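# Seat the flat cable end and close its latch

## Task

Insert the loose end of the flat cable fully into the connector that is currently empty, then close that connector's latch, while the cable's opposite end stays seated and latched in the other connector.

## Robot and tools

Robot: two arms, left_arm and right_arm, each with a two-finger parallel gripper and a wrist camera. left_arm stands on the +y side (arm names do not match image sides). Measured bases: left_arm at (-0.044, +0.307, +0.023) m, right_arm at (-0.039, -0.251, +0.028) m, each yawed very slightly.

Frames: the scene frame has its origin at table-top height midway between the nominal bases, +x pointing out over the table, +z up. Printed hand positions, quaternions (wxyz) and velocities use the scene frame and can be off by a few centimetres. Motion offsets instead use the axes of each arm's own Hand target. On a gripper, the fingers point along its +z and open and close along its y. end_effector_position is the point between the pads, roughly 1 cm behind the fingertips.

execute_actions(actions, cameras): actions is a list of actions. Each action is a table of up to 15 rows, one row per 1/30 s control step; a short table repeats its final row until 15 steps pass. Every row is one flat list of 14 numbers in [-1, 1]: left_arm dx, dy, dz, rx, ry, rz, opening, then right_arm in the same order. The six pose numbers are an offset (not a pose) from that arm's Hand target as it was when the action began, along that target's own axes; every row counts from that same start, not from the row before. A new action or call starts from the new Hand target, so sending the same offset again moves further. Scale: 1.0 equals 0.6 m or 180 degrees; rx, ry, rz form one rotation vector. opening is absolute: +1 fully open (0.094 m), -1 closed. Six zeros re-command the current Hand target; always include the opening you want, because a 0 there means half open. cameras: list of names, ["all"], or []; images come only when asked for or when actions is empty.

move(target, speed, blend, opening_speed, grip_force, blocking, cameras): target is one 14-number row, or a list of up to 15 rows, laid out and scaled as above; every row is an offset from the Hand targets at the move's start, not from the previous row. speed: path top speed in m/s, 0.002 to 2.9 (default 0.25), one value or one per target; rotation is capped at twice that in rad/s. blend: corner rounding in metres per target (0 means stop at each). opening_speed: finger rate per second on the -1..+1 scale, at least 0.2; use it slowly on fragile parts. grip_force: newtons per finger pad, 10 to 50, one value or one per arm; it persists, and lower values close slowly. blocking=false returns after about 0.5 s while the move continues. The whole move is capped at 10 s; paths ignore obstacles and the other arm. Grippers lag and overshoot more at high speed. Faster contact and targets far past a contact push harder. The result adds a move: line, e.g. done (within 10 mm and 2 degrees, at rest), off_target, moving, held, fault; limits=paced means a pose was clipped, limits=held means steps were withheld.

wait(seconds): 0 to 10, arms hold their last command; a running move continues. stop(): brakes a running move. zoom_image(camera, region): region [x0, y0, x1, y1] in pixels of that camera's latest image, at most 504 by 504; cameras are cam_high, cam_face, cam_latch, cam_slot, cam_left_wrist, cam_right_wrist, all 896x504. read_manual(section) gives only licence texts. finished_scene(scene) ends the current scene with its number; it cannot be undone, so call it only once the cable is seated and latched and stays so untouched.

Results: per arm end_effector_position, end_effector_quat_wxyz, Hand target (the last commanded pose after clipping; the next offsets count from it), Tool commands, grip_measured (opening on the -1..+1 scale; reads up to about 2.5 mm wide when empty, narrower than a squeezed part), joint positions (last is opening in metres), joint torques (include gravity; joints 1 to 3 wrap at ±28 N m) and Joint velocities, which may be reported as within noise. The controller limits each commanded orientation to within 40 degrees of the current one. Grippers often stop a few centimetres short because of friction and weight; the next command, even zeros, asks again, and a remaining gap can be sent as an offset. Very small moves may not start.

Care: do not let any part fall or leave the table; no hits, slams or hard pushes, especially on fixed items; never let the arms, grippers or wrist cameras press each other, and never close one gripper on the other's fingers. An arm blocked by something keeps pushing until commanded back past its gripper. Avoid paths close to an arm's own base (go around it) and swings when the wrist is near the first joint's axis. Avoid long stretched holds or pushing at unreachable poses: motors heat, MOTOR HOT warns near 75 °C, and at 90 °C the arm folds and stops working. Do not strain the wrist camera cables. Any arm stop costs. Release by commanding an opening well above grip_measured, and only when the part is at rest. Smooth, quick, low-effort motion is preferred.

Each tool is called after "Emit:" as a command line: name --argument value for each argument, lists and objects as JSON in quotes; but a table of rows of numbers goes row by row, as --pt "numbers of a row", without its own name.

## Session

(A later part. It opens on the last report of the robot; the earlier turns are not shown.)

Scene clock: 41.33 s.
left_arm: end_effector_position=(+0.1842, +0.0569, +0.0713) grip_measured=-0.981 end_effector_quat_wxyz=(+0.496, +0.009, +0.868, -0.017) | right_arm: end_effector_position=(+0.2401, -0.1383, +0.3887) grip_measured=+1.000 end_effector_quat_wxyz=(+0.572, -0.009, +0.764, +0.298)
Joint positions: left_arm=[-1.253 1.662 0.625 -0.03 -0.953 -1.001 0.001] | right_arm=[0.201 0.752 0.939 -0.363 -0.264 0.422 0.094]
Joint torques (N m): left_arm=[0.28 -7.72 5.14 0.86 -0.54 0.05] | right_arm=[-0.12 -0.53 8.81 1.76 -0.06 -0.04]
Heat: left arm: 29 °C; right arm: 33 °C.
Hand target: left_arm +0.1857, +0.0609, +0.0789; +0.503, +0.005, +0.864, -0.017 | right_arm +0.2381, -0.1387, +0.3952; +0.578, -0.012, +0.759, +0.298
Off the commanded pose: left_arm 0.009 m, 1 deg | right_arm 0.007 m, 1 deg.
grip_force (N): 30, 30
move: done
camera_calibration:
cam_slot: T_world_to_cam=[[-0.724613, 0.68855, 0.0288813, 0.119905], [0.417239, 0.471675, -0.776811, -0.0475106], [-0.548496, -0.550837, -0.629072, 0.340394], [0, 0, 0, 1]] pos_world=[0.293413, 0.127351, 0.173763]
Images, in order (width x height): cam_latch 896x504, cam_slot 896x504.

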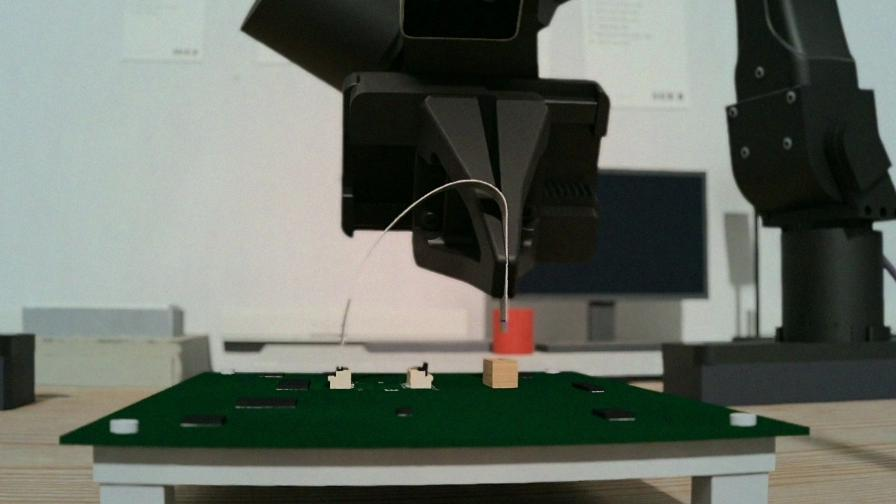

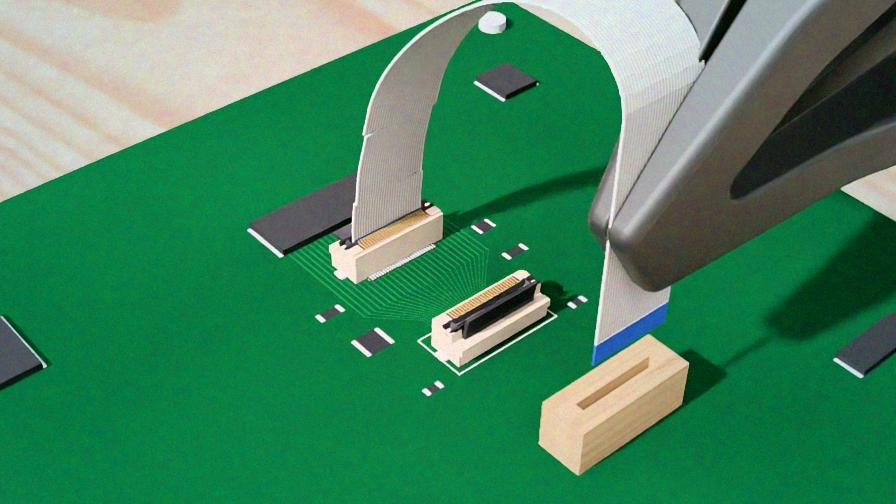

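Emit:
move --target '[0.0061, -0.0646, 0.0033, 0.0028, 0.0001, 0.0016, -1, 0, 0, 0, 0, 0, 0, 1]' --speed 0.05 --cameras '["cam_latch", "cam_slot", "cam_face"]'

Emit:
zoom_image --camera "cam_latch" --region '[385, 300, 455, 400]'

Emit:
zoom_image --camera "cam_slot" --region '[420, 190, 580, 370]'

Emit:
zoom_image --camera "cam_face" --region '[390, 190, 510, 290]'

Scene clock: 45.37 s.
left_arm: end_effector_position=(+0.1824, +0.0290, +0.0686) grip_measured=-0.981 end_effector_quat_wxyz=(+0.493, +0.017, +0.870, -0.017) | right_arm: end_effector_position=(+0.2401, -0.1383, +0.3887) grip_measured=+1.000 end_effector_quat_wxyz=(+0.572, -0.009, +0.764, +0.298)
Joint positions: left_arm=[-1.284 1.756 0.736 -0.082 -0.957 -1.031 0.001] | right_arm=[0.201 0.752 0.939 -0.363 -0.264 0.422 0.094]
Joint torques (N m): left_arm=[-0.49 -5.6 8.79 0.84 -0.66 -0.11] | right_arm=[-0.09 -0.49 8.79 1.76 -0.06 -0.05]
Heat: left arm: 29 °C; right arm: 33 °C.
Hand target: left_arm +0.1847, +0.0221, +0.0758; +0.503, +0.009, +0.864, -0.020 | right_arm +0.2381, -0.1387, +0.3952; +0.578, -0.012, +0.759, +0.298
Off the commanded pose: left_arm 0.010 m, 2 deg | right_arm 0.007 m, 1 deg.
grip_force (N): 30, 30
move: done
camera_calibration:
cam_slot: T_world_to_cam=[[-0.724613, 0.68855, 0.0288813, 0.119905], [0.417239, 0.471675, -0.776811, -0.0475106], [-0.548496, -0.550837, -0.629072, 0.340394], [0, 0, 0, 1]] pos_world=[0.293413, 0.127351, 0.173763]
Images, in order (width x height): cam_face 896x504, cam_latch 896x504, cam_slot 896x504.

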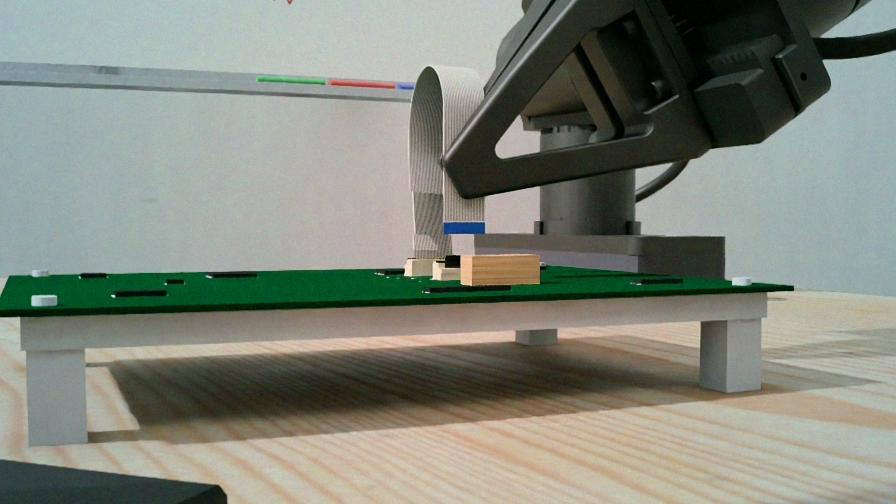

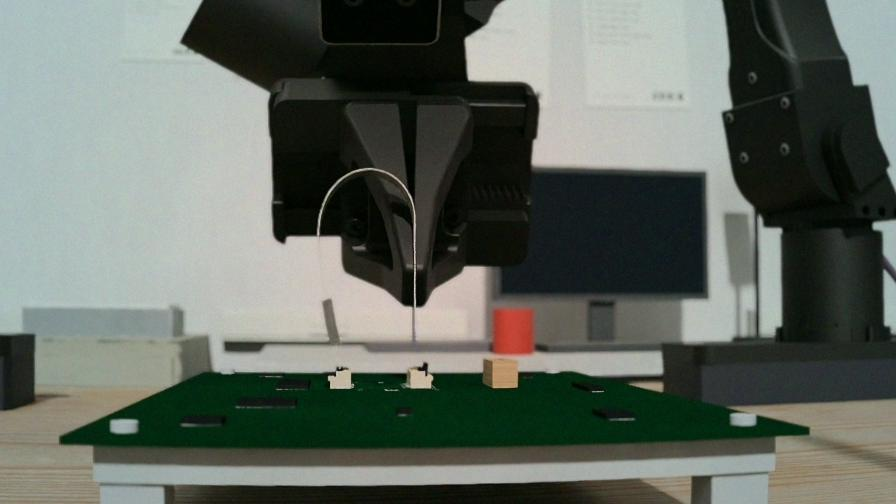

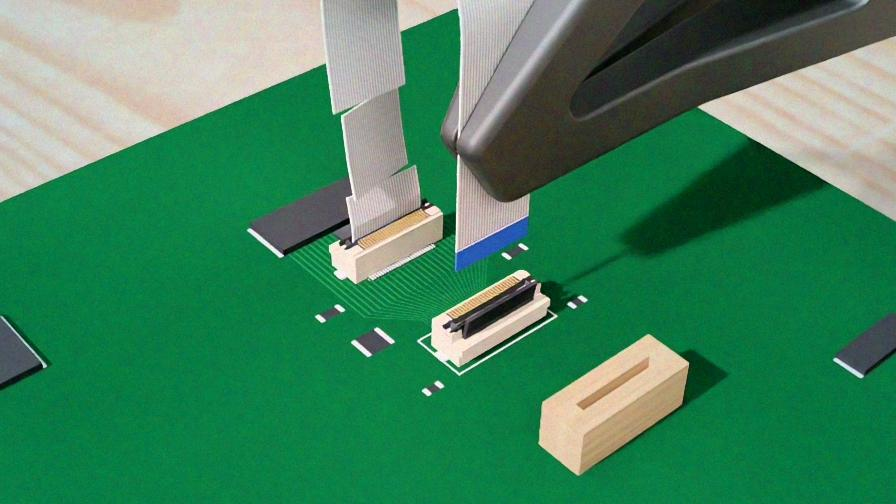

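Scaled by 5.040 from the camera's 896x504 image, which has a finer 1280x720 frame.

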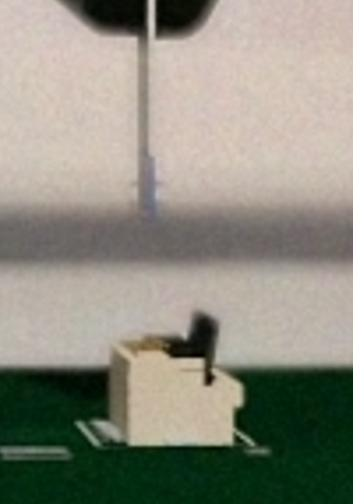

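Scaled by 2.800 from the camera's 896x504 image, which has a finer 1280x720 frame.

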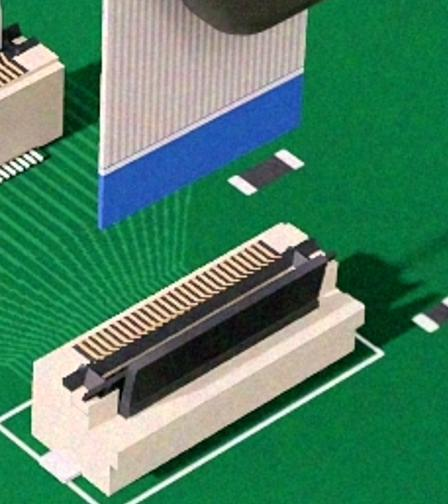

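Scaled by 4.200 from the camera's 896x504 image, which has a finer 1280x720 frame.

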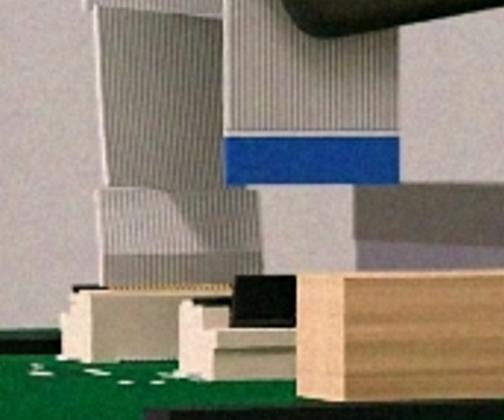

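Emit:
zoom_image --camera "cam_latch" --region '[400, 300, 430, 345]'

Emit:
zoom_image --camera "cam_slot" --region '[440, 210, 550, 290]'

Emit:
zoom_image --camera "cam_slot" --region '[425, 260, 560, 370]'

Scaled by 11.200 from the camera's 896x504 image, which has a finer 1280x720 frame.

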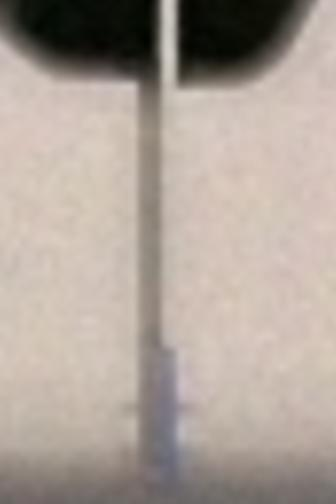

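Scaled by 4.582 from the camera's 896x504 image, which has a finer 1280x720 frame.

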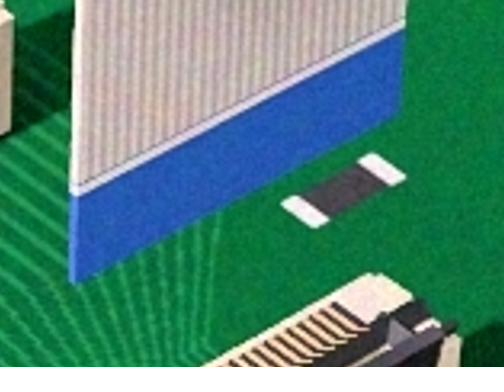

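Scaled by 3.733 from the camera's 896x504 image, which has a finer 1280x720 frame.

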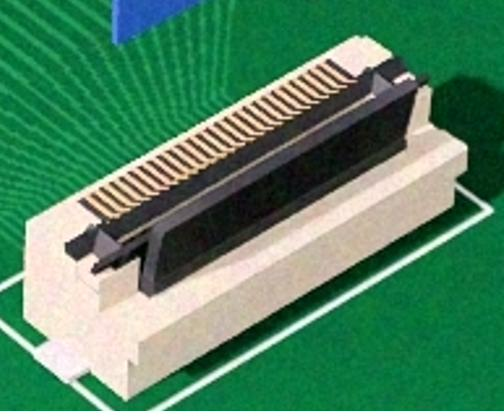

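Emit:
move --target '[0.0044, 0.0085, 0.0044, -0.0235, -0.0016, -0.0058, -1, 0, 0, 0, 0, 0, 0, 1]' --speed 0.04 --cameras '["cam_latch", "cam_slot", "cam_face"]'

Emit:
zoom_image --camera "cam_latch" --region '[395, 320, 445, 395]'

Emit:
zoom_image --camera "cam_slot" --region '[435, 210, 565, 350]'

Emit:
zoom_image --camera "cam_face" --region '[390, 190, 510, 290]'

Scene clock: 55.67 s.
left_arm: end_effector_position=(+0.1825, +0.0338, +0.0637) grip_measured=-0.981 end_effector_quat_wxyz=(+0.491, -0.008, +0.871, +0.011) | right_arm: end_effector_position=(+0.2401, -0.1383, +0.3887) grip_measured=+1.000 end_effector_quat_wxyz=(+0.572, -0.009, +0.764, +0.298)
Joint positions: left_arm=[-1.29 1.81 0.802 -0.22 -0.989 -1.154 0.001] | right_arm=[0.201 0.752 0.939 -0.363 -0.264 0.422 0.094]
Joint torques (N m): left_arm=[-0.39 -5.94 8.79 0.64 -0.76 -0.09] | right_arm=[-0.16 -0.46 8.81 1.76 -0.06 -0.03]
Heat: left arm: 29 °C; right arm: 34 °C.
Hand target: left_arm +0.1858, +0.0270, +0.0720; +0.505, -0.018, +0.863, +0.007 | right_arm +0.2381, -0.1387, +0.3952; +0.578, -0.012, +0.759, +0.298
Off the commanded pose: left_arm 0.011 m, 2 deg | right_arm 0.007 m, 1 deg.
grip_force (N): 30, 30
move: off_target (left_arm)
camera_calibration:
cam_slot: T_world_to_cam=[[-0.724613, 0.68855, 0.0288813, 0.119905], [0.417239, 0.471675, -0.776811, -0.0475106], [-0.548496, -0.550837, -0.629072, 0.340394], [0, 0, 0, 1]] pos_world=[0.293413, 0.127351, 0.173763]
Images, in order (width x height): cam_face 896x504, cam_latch 896x504, cam_slot 896x504.

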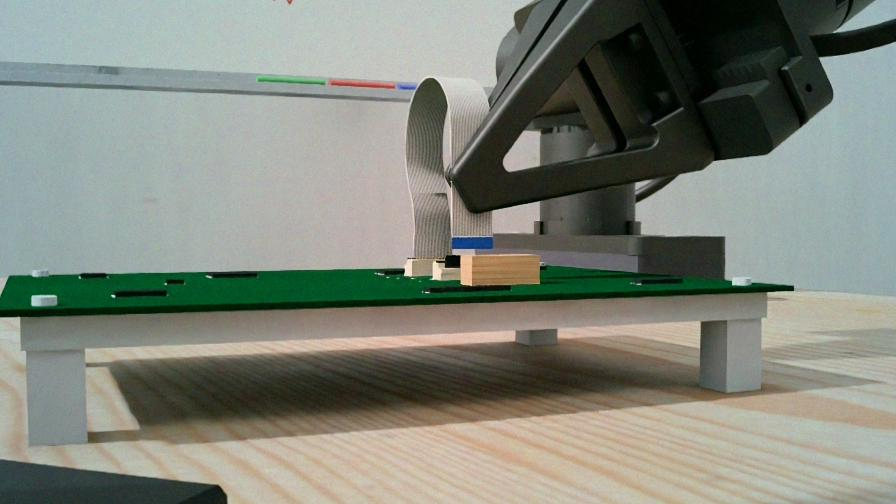

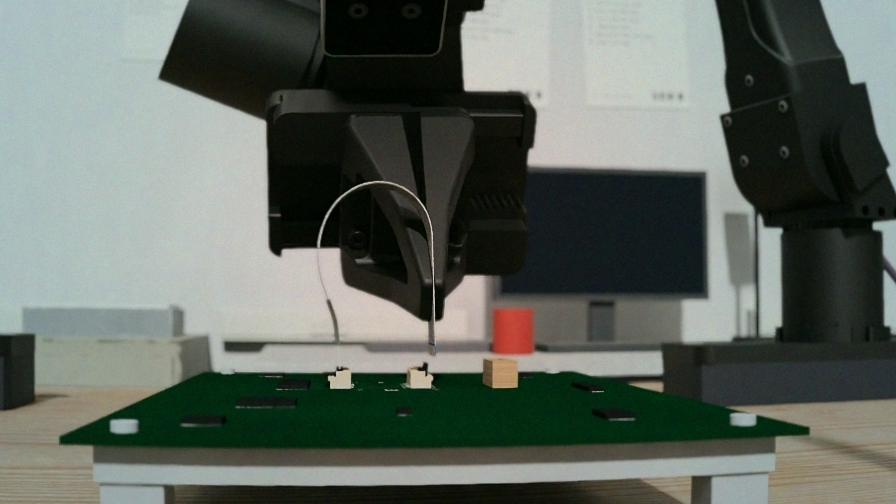

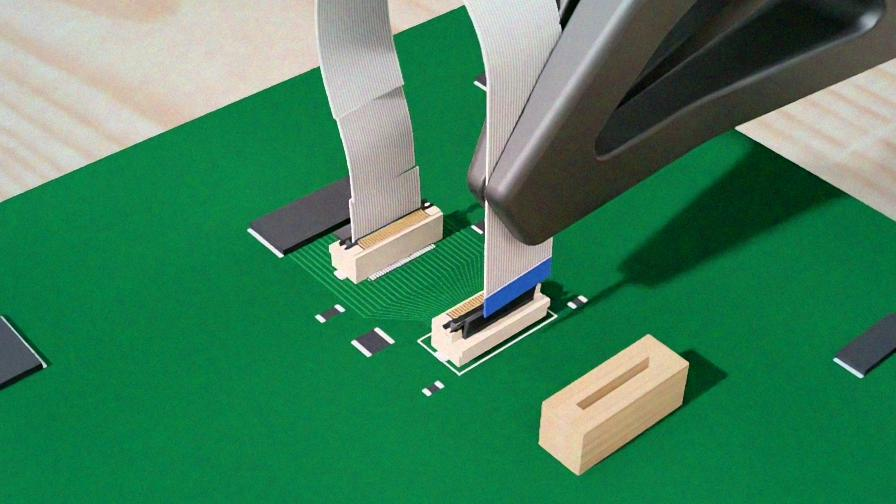

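Scaled by 6.720 from the camera's 896x504 image, which has a finer 1280x720 frame.

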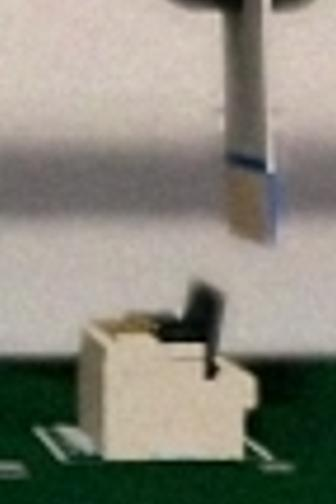

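Scaled by 3.600 from the camera's 896x504 image, which has a finer 1280x720 frame.

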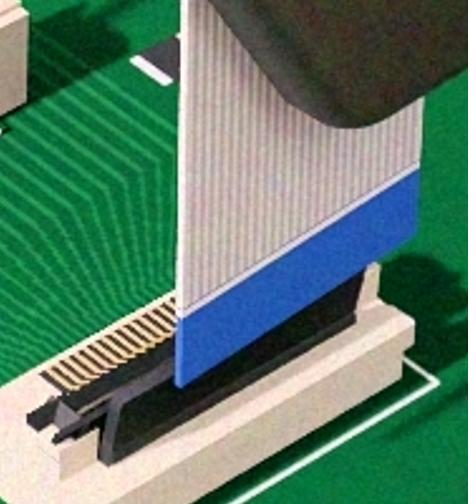

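Scaled by 4.200 from the camera's 896x504 image, which has a finer 1280x720 frame.

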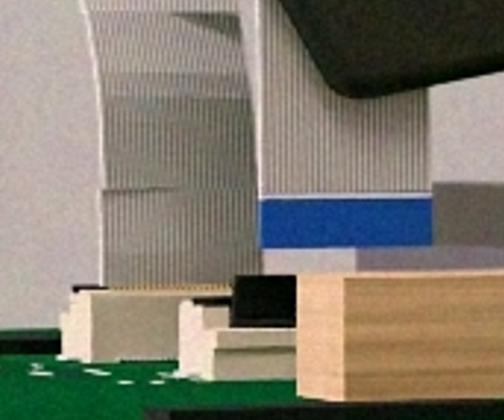

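Emit:
move --target '[-0.0077, -0.0181, 0.0001, 0.0110, -0.0050, -0.0066, -1, 0, 0, 0, 0, 0, 0, 1]' --speed 0.03 --cameras '["cam_latch", "cam_slot", "cam_face"]'

Emit:
zoom_image --camera "cam_latch" --region '[395, 320, 445, 395]'

Emit:
zoom_image --camera "cam_slot" --region '[435, 210, 565, 350]'

Emit:
zoom_image --camera "cam_face" --region '[390, 190, 510, 290]'

Scene clock: 61.73 s.
left_arm: end_effector_position=(+0.1843, +0.0273, +0.0664) grip_measured=-0.981 end_effector_quat_wxyz=(+0.496, -0.011, +0.868, -0.003) | right_arm: end_effector_position=(+0.2401, -0.1383, +0.3887) grip_measured=+1.000 end_effector_quat_wxyz=(+0.572, -0.009, +0.764, +0.298)
Joint positions: left_arm=[-1.29 1.81 0.802 -0.176 -0.99 -1.136 0.001] | right_arm=[0.201 0.752 0.939 -0.363 -0.264 0.422 0.094]
Joint torques (N m): left_arm=[-0.4 -5.87 8.96 0.95 -0.74 0.05] | right_arm=[-0.1 -0.54 8.77 1.76 -0.06 -0.04]
Heat: left arm: 29 °C; right arm: 34 °C.
Hand target: left_arm +0.1885, +0.0163, +0.0761; +0.512, -0.018, +0.859, -0.013 | right_arm +0.2381, -0.1387, +0.3952; +0.578, -0.012, +0.759, +0.298
Off the commanded pose: left_arm 0.015 m, 3 deg | right_arm 0.007 m, 1 deg.
grip_force (N): 30, 30
move: off_target (left_arm)
camera_calibration:
cam_slot: T_world_to_cam=[[-0.724613, 0.68855, 0.0288813, 0.119905], [0.417239, 0.471675, -0.776811, -0.0475106], [-0.548496, -0.550837, -0.629072, 0.340394], [0, 0, 0, 1]] pos_world=[0.293413, 0.127351, 0.173763]
Images, in order (width x height): cam_face 896x504, cam_latch 896x504, cam_slot 896x504.

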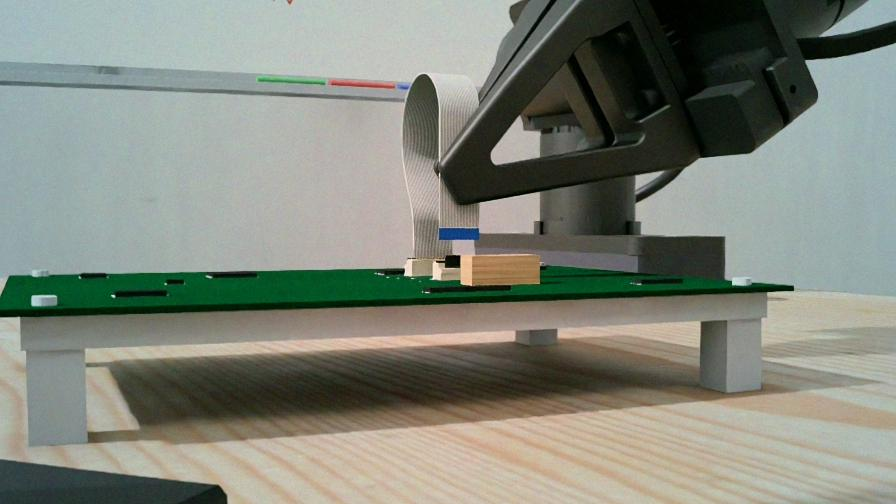

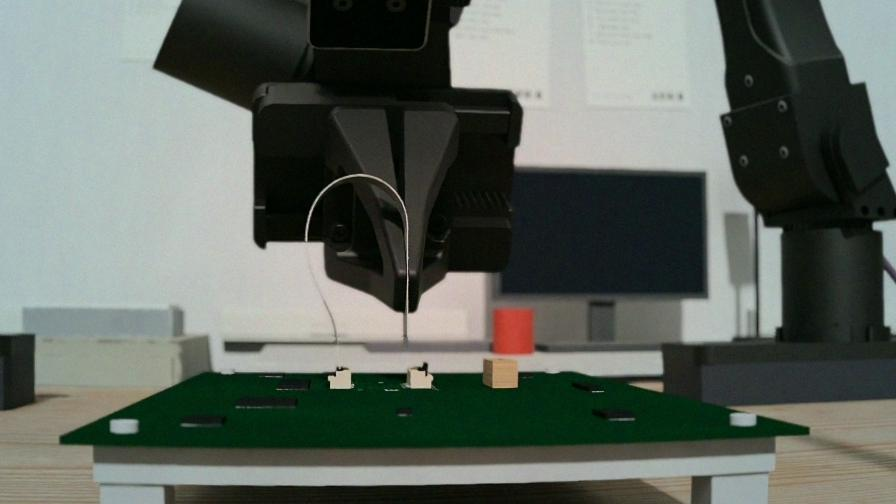

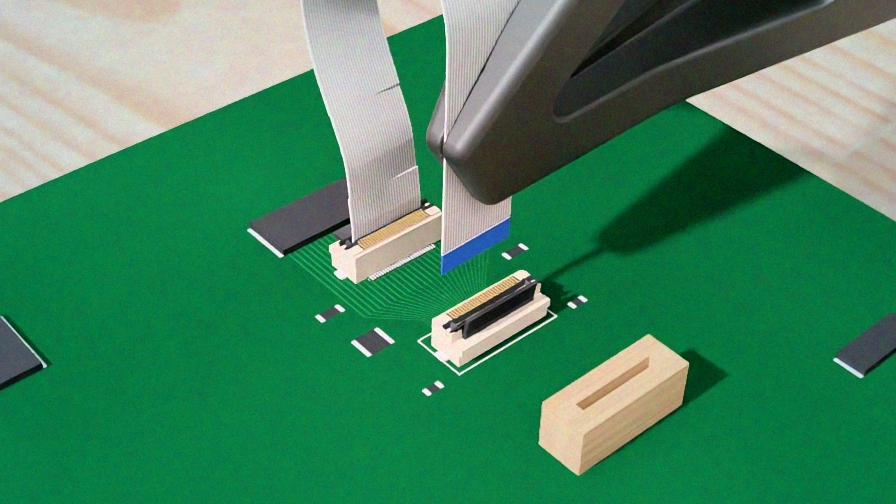

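Scaled by 6.720 from the camera's 896x504 image, which has a finer 1280x720 frame.

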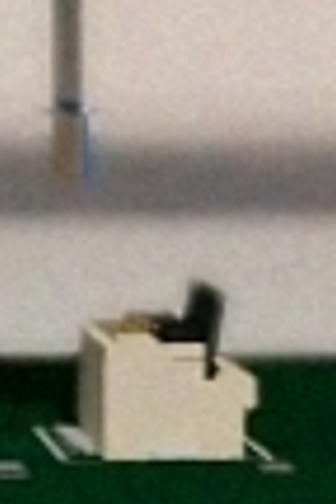

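Scaled by 3.600 from the camera's 896x504 image, which has a finer 1280x720 frame.

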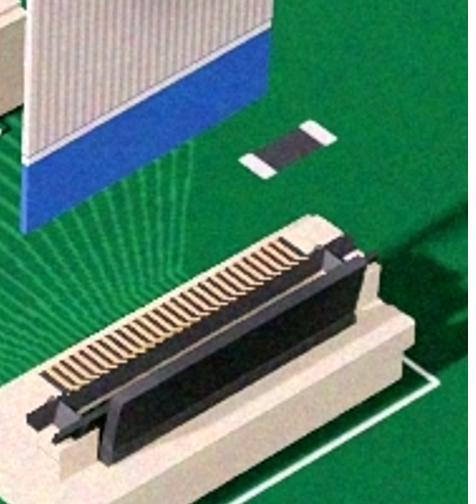

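Scaled by 4.200 from the camera's 896x504 image, which has a finer 1280x720 frame.

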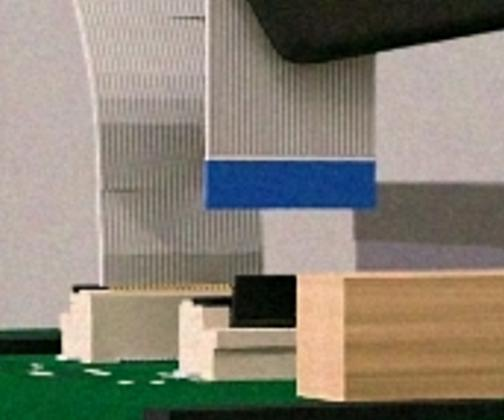

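Emit:
move --target '[-0.0009, 0.0156, 0.0069, -0.0103, 0.0022, 0.0061, -1, 0, 0, 0, 0, 0, 0, 1]' --speed 0.02

Scene clock: 66.10 s.
left_arm: end_effector_position=(+0.1857, +0.0300, +0.0659) grip_measured=-0.981 end_effector_quat_wxyz=(+0.495, -0.011, +0.869, +0.003) | right_arm: end_effector_position=(+0.2401, -0.1383, +0.3887) grip_measured=+1.000 end_effector_quat_wxyz=(+0.572, -0.009, +0.764, +0.298)
Joint positions: left_arm=[-1.284 1.81 0.802 -0.185 -0.991 -1.134 0.001] | right_arm=[0.201 0.752 0.939 -0.363 -0.264 0.422 0.094]
Joint torques (N m): left_arm=[0.49 -5.91 8.92 0.73 -0.76 0.04] | right_arm=[-0.12 -0.49 8.81 1.77 -0.06 -0.04]
Heat: left arm: 29 °C; right arm: 34 °C.
Hand target: left_arm +0.1923, +0.0256, +0.0742; +0.509, -0.018, +0.861, +0.006 | right_arm +0.2381, -0.1387, +0.3952; +0.578, -0.012, +0.759, +0.298
Off the commanded pose: left_arm 0.011 m, 2 deg | right_arm 0.007 m, 1 deg.
grip_force (N): 30, 30
move: off_target (left_arm)

Emit:
move --target '[0.0087, 0.0025, 0.0042, -0.0029, 0.0013, 0.0052, -1, 0, 0, 0, 0, 0, 0, 1]' --speed 0.015 --cameras '["cam_latch", "cam_slot", "cam_face"]'

Emit:
zoom_image --camera "cam_latch" --region '[400, 340, 440, 390]'

Emit:
zoom_image --camera "cam_slot" --region '[435, 240, 555, 350]'

Emit:
zoom_image --camera "cam_face" --region '[390, 190, 510, 290]'

Scene clock: 68.10 s.
left_arm: end_effector_position=(+0.1853, +0.0316, +0.0602) grip_measured=-0.981 end_effector_quat_wxyz=(+0.493, -0.006, +0.870, +0.011) | right_arm: end_effector_position=(+0.2401, -0.1383, +0.3887) grip_measured=+1.000 end_effector_quat_wxyz=(+0.572, -0.009, +0.764, +0.298)
Joint positions: left_arm=[-1.284 1.829 0.802 -0.186 -0.991 -1.134 0.001] | right_arm=[0.201 0.752 0.939 -0.363 -0.264 0.422 0.094]
Joint torques (N m): left_arm=[0.47 -6.05 8.75 0.68 -0.75 0.05] | right_arm=[-0.12 -0.51 8.83 1.77 -0.06 -0.04]
Heat: left arm: 29 °C; right arm: 34 °C.
Hand target: left_arm +0.1919, +0.0270, +0.0684; +0.507, -0.013, +0.862, +0.014 | right_arm +0.2381, -0.1387, +0.3952; +0.578, -0.012, +0.759, +0.298
Off the commanded pose: left_arm 0.011 m, 2 deg | right_arm 0.007 m, 1 deg.
grip_force (N): 30, 30
move: off_target (left_arm)
camera_calibration:
cam_slot: T_world_to_cam=[[-0.724613, 0.68855, 0.0288813, 0.119905], [0.417239, 0.471675, -0.776811, -0.0475106], [-0.548496, -0.550837, -0.629072, 0.340394], [0, 0, 0, 1]] pos_world=[0.293413, 0.127351, 0.173763]
Images, in order (width x height): cam_face 896x504, cam_latch 896x504, cam_slot 896x504.

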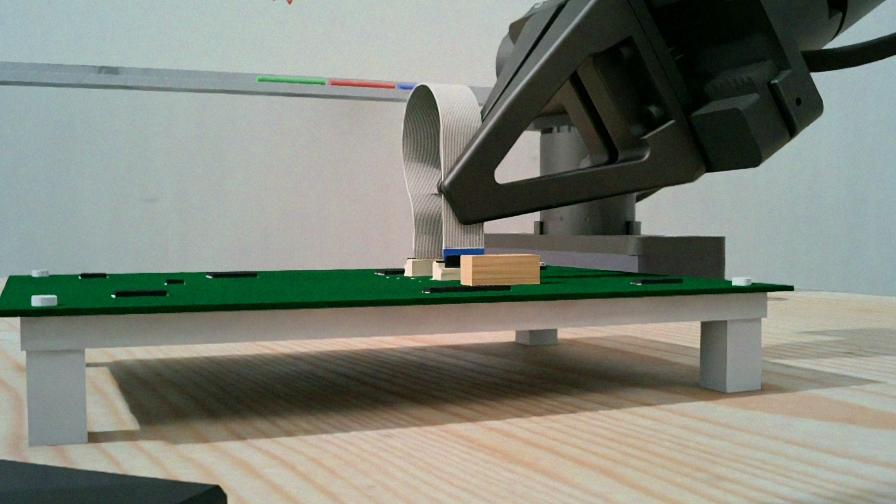

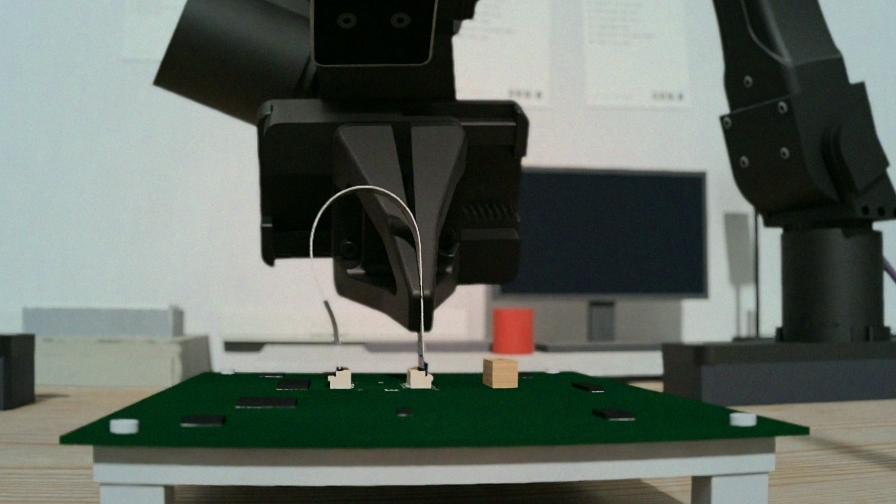

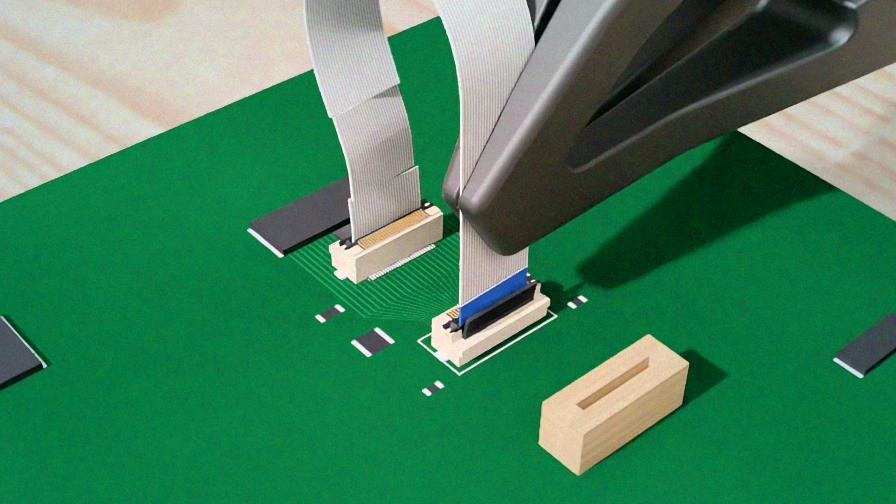

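Scaled by 10.080 from the camera's 896x504 image, which has a finer 1280x720 frame.

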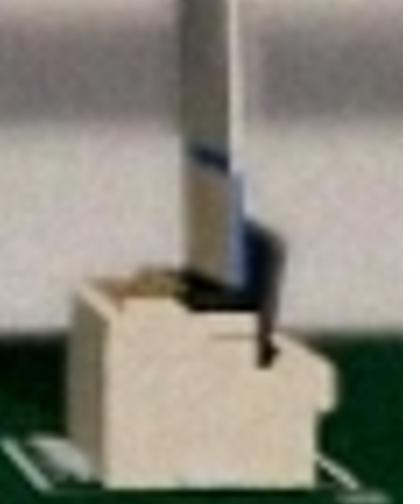

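Scaled by 4.200 from the camera's 896x504 image, which has a finer 1280x720 frame.

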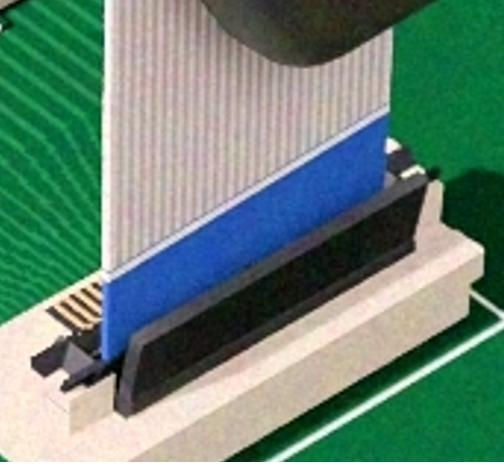

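Scaled by 4.200 from the camera's 896x504 image, which has a finer 1280x720 frame.

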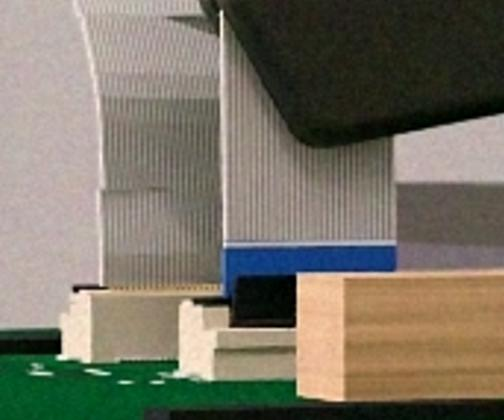

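Emit:
move --target '[-0.0031, -0.0069, 0, 0.0041, -0.0018, -0.0074, -1, 0, 0, 0, 0, 0, 0, 1]' --speed 0.015 --cameras '["cam_latch", "cam_slot"]'

Emit:
zoom_image --camera "cam_latch" --region '[400, 340, 440, 390]'

Emit:
zoom_image --camera "cam_slot" --region '[435, 240, 555, 350]'

Scene clock: 71.10 s.
left_arm: end_effector_position=(+0.1853, +0.0316, +0.0602) grip_measured=-0.981 end_effector_quat_wxyz=(+0.493, -0.006, +0.870, +0.011) | right_arm: end_effector_position=(+0.2401, -0.1383, +0.3887) grip_measured=+1.000 end_effector_quat_wxyz=(+0.572, -0.009, +0.764, +0.298)
Joint positions: left_arm=[-1.284 1.829 0.802 -0.186 -0.991 -1.134 0.001] | right_arm=[0.201 0.752 0.939 -0.363 -0.264 0.422 0.094]
Joint torques (N m): left_arm=[0.47 -6.04 8.88 0.95 -0.76 0.01] | right_arm=[-0.14 -0.53 8.85 1.76 -0.06 -0.04]
Heat: left arm: 29 °C; right arm: 34 °C.
Hand target: left_arm +0.1929, +0.0230, +0.0700; +0.509, -0.020, +0.860, +0.003 | right_arm +0.2381, -0.1387, +0.3952; +0.578, -0.012, +0.759, +0.298
Off the commanded pose: left_arm 0.015 m, 3 deg | right_arm 0.007 m, 1 deg.
grip_force (N): 30, 30
move: off_target (left_arm)
camera_calibration:
cam_slot: T_world_to_cam=[[-0.724613, 0.68855, 0.0288813, 0.119905], [0.417239, 0.471675, -0.776811, -0.0475106], [-0.548496, -0.550837, -0.629072, 0.340394], [0, 0, 0, 1]] pos_world=[0.293413, 0.127351, 0.173763]
Images, in order (width x height): cam_latch 896x504, cam_slot 896x504.

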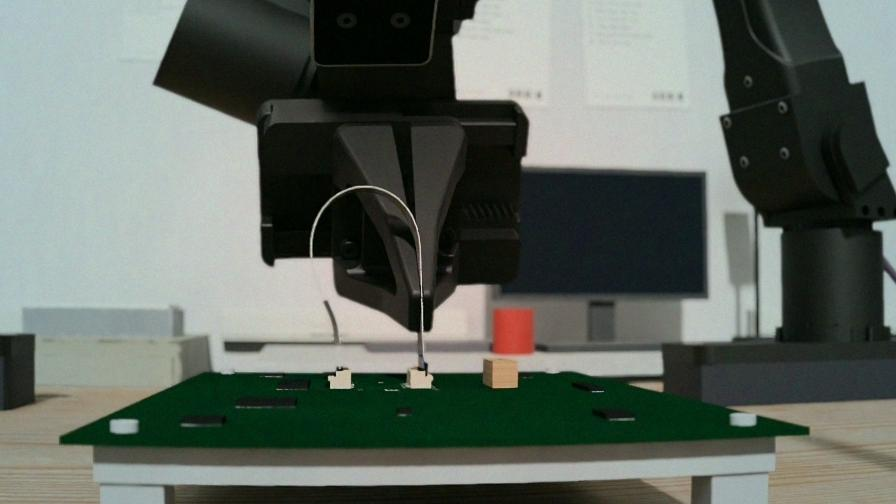

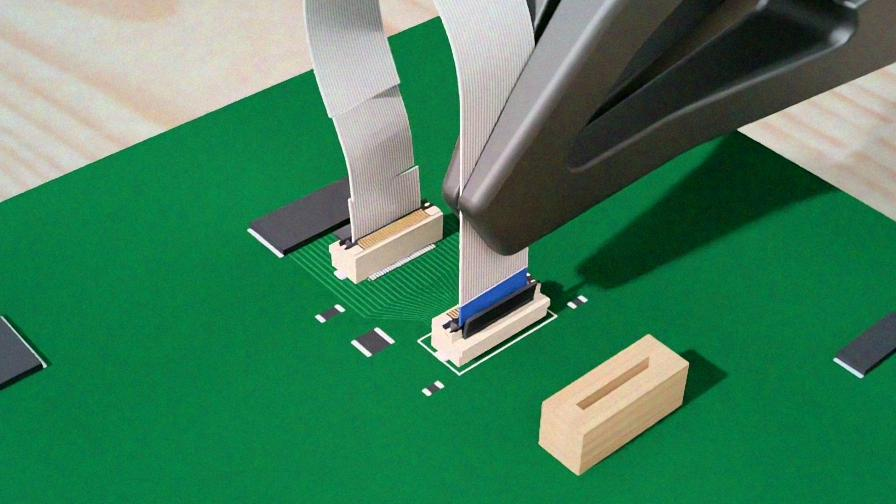

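Scaled by 10.080 from the camera's 896x504 image, which has a finer 1280x720 frame.

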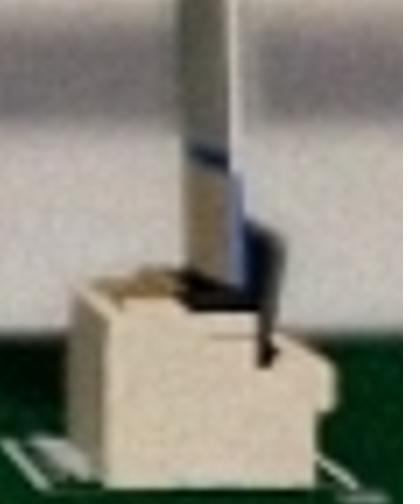

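Scaled by 4.200 from the camera's 896x504 image, which has a finer 1280x720 frame.

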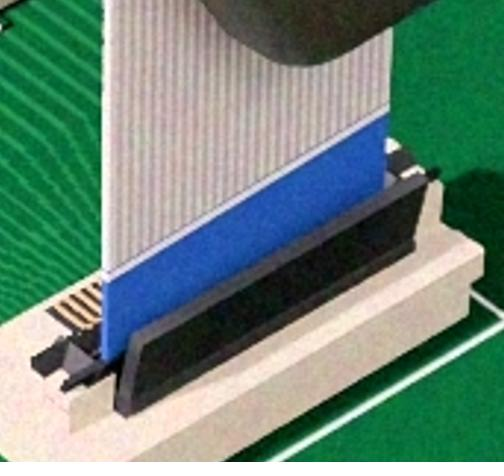

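Emit:
move --target '[-0.0011, -0.0026, 0, 0.0015, -0.0007, -0.0027, -1, 0, 0, 0, 0, 0, 0, 1]' --speed 0.015

Scene clock: 73.63 s.
left_arm: end_effector_position=(+0.1856, +0.0303, +0.0607) grip_measured=-0.981 end_effector_quat_wxyz=(+0.494, -0.008, +0.869, +0.008) | right_arm: end_effector_position=(+0.2401, -0.1383, +0.3887) grip_measured=+1.000 end_effector_quat_wxyz=(+0.572, -0.009, +0.764, +0.298)
Joint positions: left_arm=[-1.284 1.829 0.802 -0.178 -0.991 -1.134 0.001] | right_arm=[0.201 0.752 0.939 -0.363 -0.264 0.422 0.094]
Joint torques (N m): left_arm=[0.46 -6.04 8.95 0.95 -0.76 0.01] | right_arm=[-0.12 -0.47 8.83 1.77 -0.06 -0.03]
Heat: left arm: 30 °C; right arm: 34 °C.
Hand target: left_arm +0.1933, +0.0214, +0.0706; +0.510, -0.022, +0.860, -0.001 | right_arm +0.2381, -0.1387, +0.3952; +0.578, -0.012, +0.759, +0.298
Off the commanded pose: left_arm 0.015 m, 3 deg | right_arm 0.007 m, 1 deg.
grip_force (N): 30, 30
move: off_target (left_arm)

Emit:
move --target '[0.0033, 0.0078, 0, -0.0045, 0.0021, 0.0081, -1, 0, 0, 0, 0, 0, 0, 1]' --speed 0.015 --cameras '["cam_latch", "cam_slot"]'

Emit:
zoom_image --camera "cam_latch" --region '[400, 340, 440, 390]'

Emit:
zoom_image --camera "cam_slot" --region '[435, 240, 555, 350]'

Scene clock: 76.13 s.
left_arm: end_effector_position=(+0.1856, +0.0305, +0.0607) grip_measured=-0.981 end_effector_quat_wxyz=(+0.494, -0.008, +0.869, +0.008) | right_arm: end_effector_position=(+0.2401, -0.1383, +0.3887) grip_measured=+1.000 end_effector_quat_wxyz=(+0.572, -0.009, +0.764, +0.298)
Joint positions: left_arm=[-1.284 1.829 0.802 -0.179 -0.991 -1.134 0.001] | right_arm=[0.201 0.752 0.939 -0.363 -0.264 0.422 0.094]
Joint torques (N m): left_arm=[0.5 -6.02 8.79 0.68 -0.75 0.04] | right_arm=[-0.08 -0.47 8.81 1.76 -0.05 -0.03]
Heat: left arm: 30 °C; right arm: 34 °C.
Hand target: left_arm +0.1922, +0.0260, +0.0687; +0.507, -0.015, +0.862, +0.011 | right_arm +0.2381, -0.1387, +0.3952; +0.578, -0.012, +0.759, +0.298
Off the commanded pose: left_arm 0.011 m, 2 deg | right_arm 0.007 m, 1 deg.
grip_force (N): 30, 30
move: off_target (left_arm)
camera_calibration:
cam_slot: T_world_to_cam=[[-0.724613, 0.68855, 0.0288813, 0.119905], [0.417239, 0.471675, -0.776811, -0.0475106], [-0.548496, -0.550837, -0.629072, 0.340394], [0, 0, 0, 1]] pos_world=[0.293413, 0.127351, 0.173763]
Images, in order (width x height): cam_latch 896x504, cam_slot 896x504.

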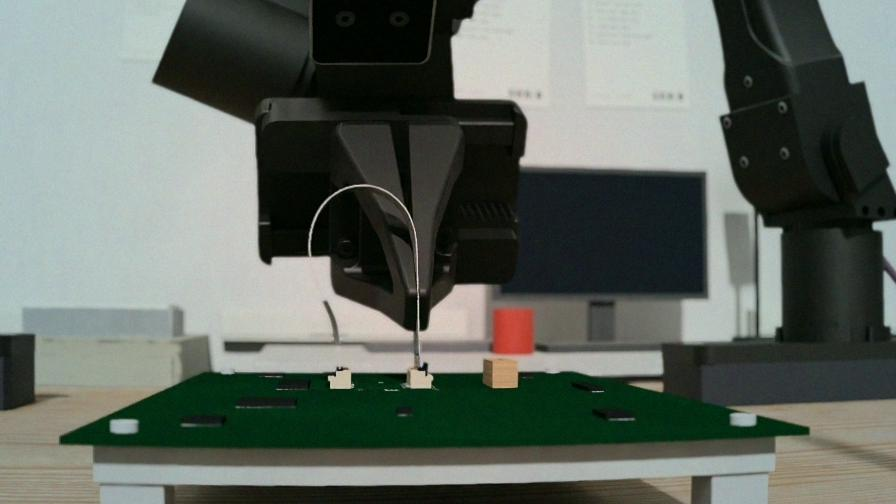

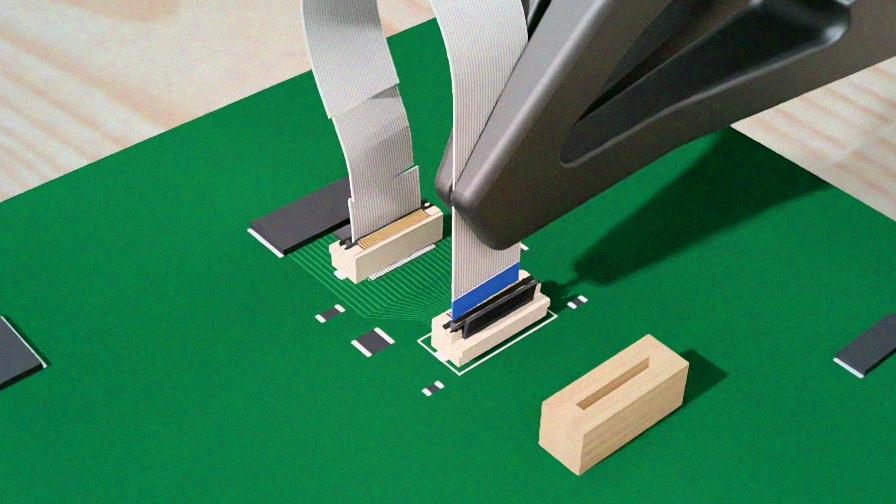

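Scaled by 10.080 from the camera's 896x504 image, which has a finer 1280x720 frame.

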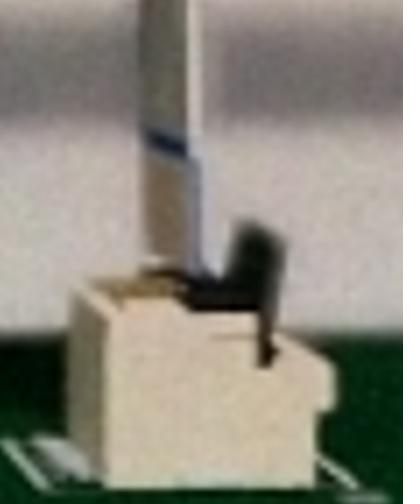

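Scaled by 4.200 from the camera's 896x504 image, which has a finer 1280x720 frame.

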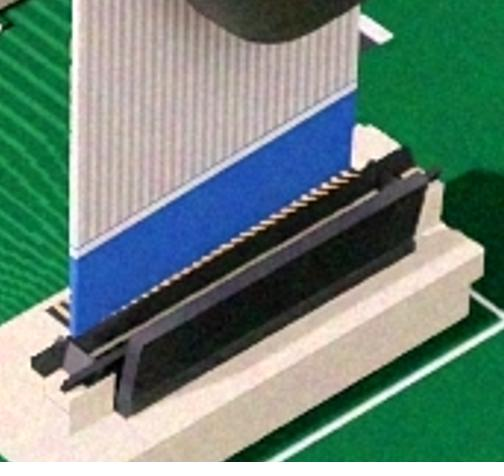

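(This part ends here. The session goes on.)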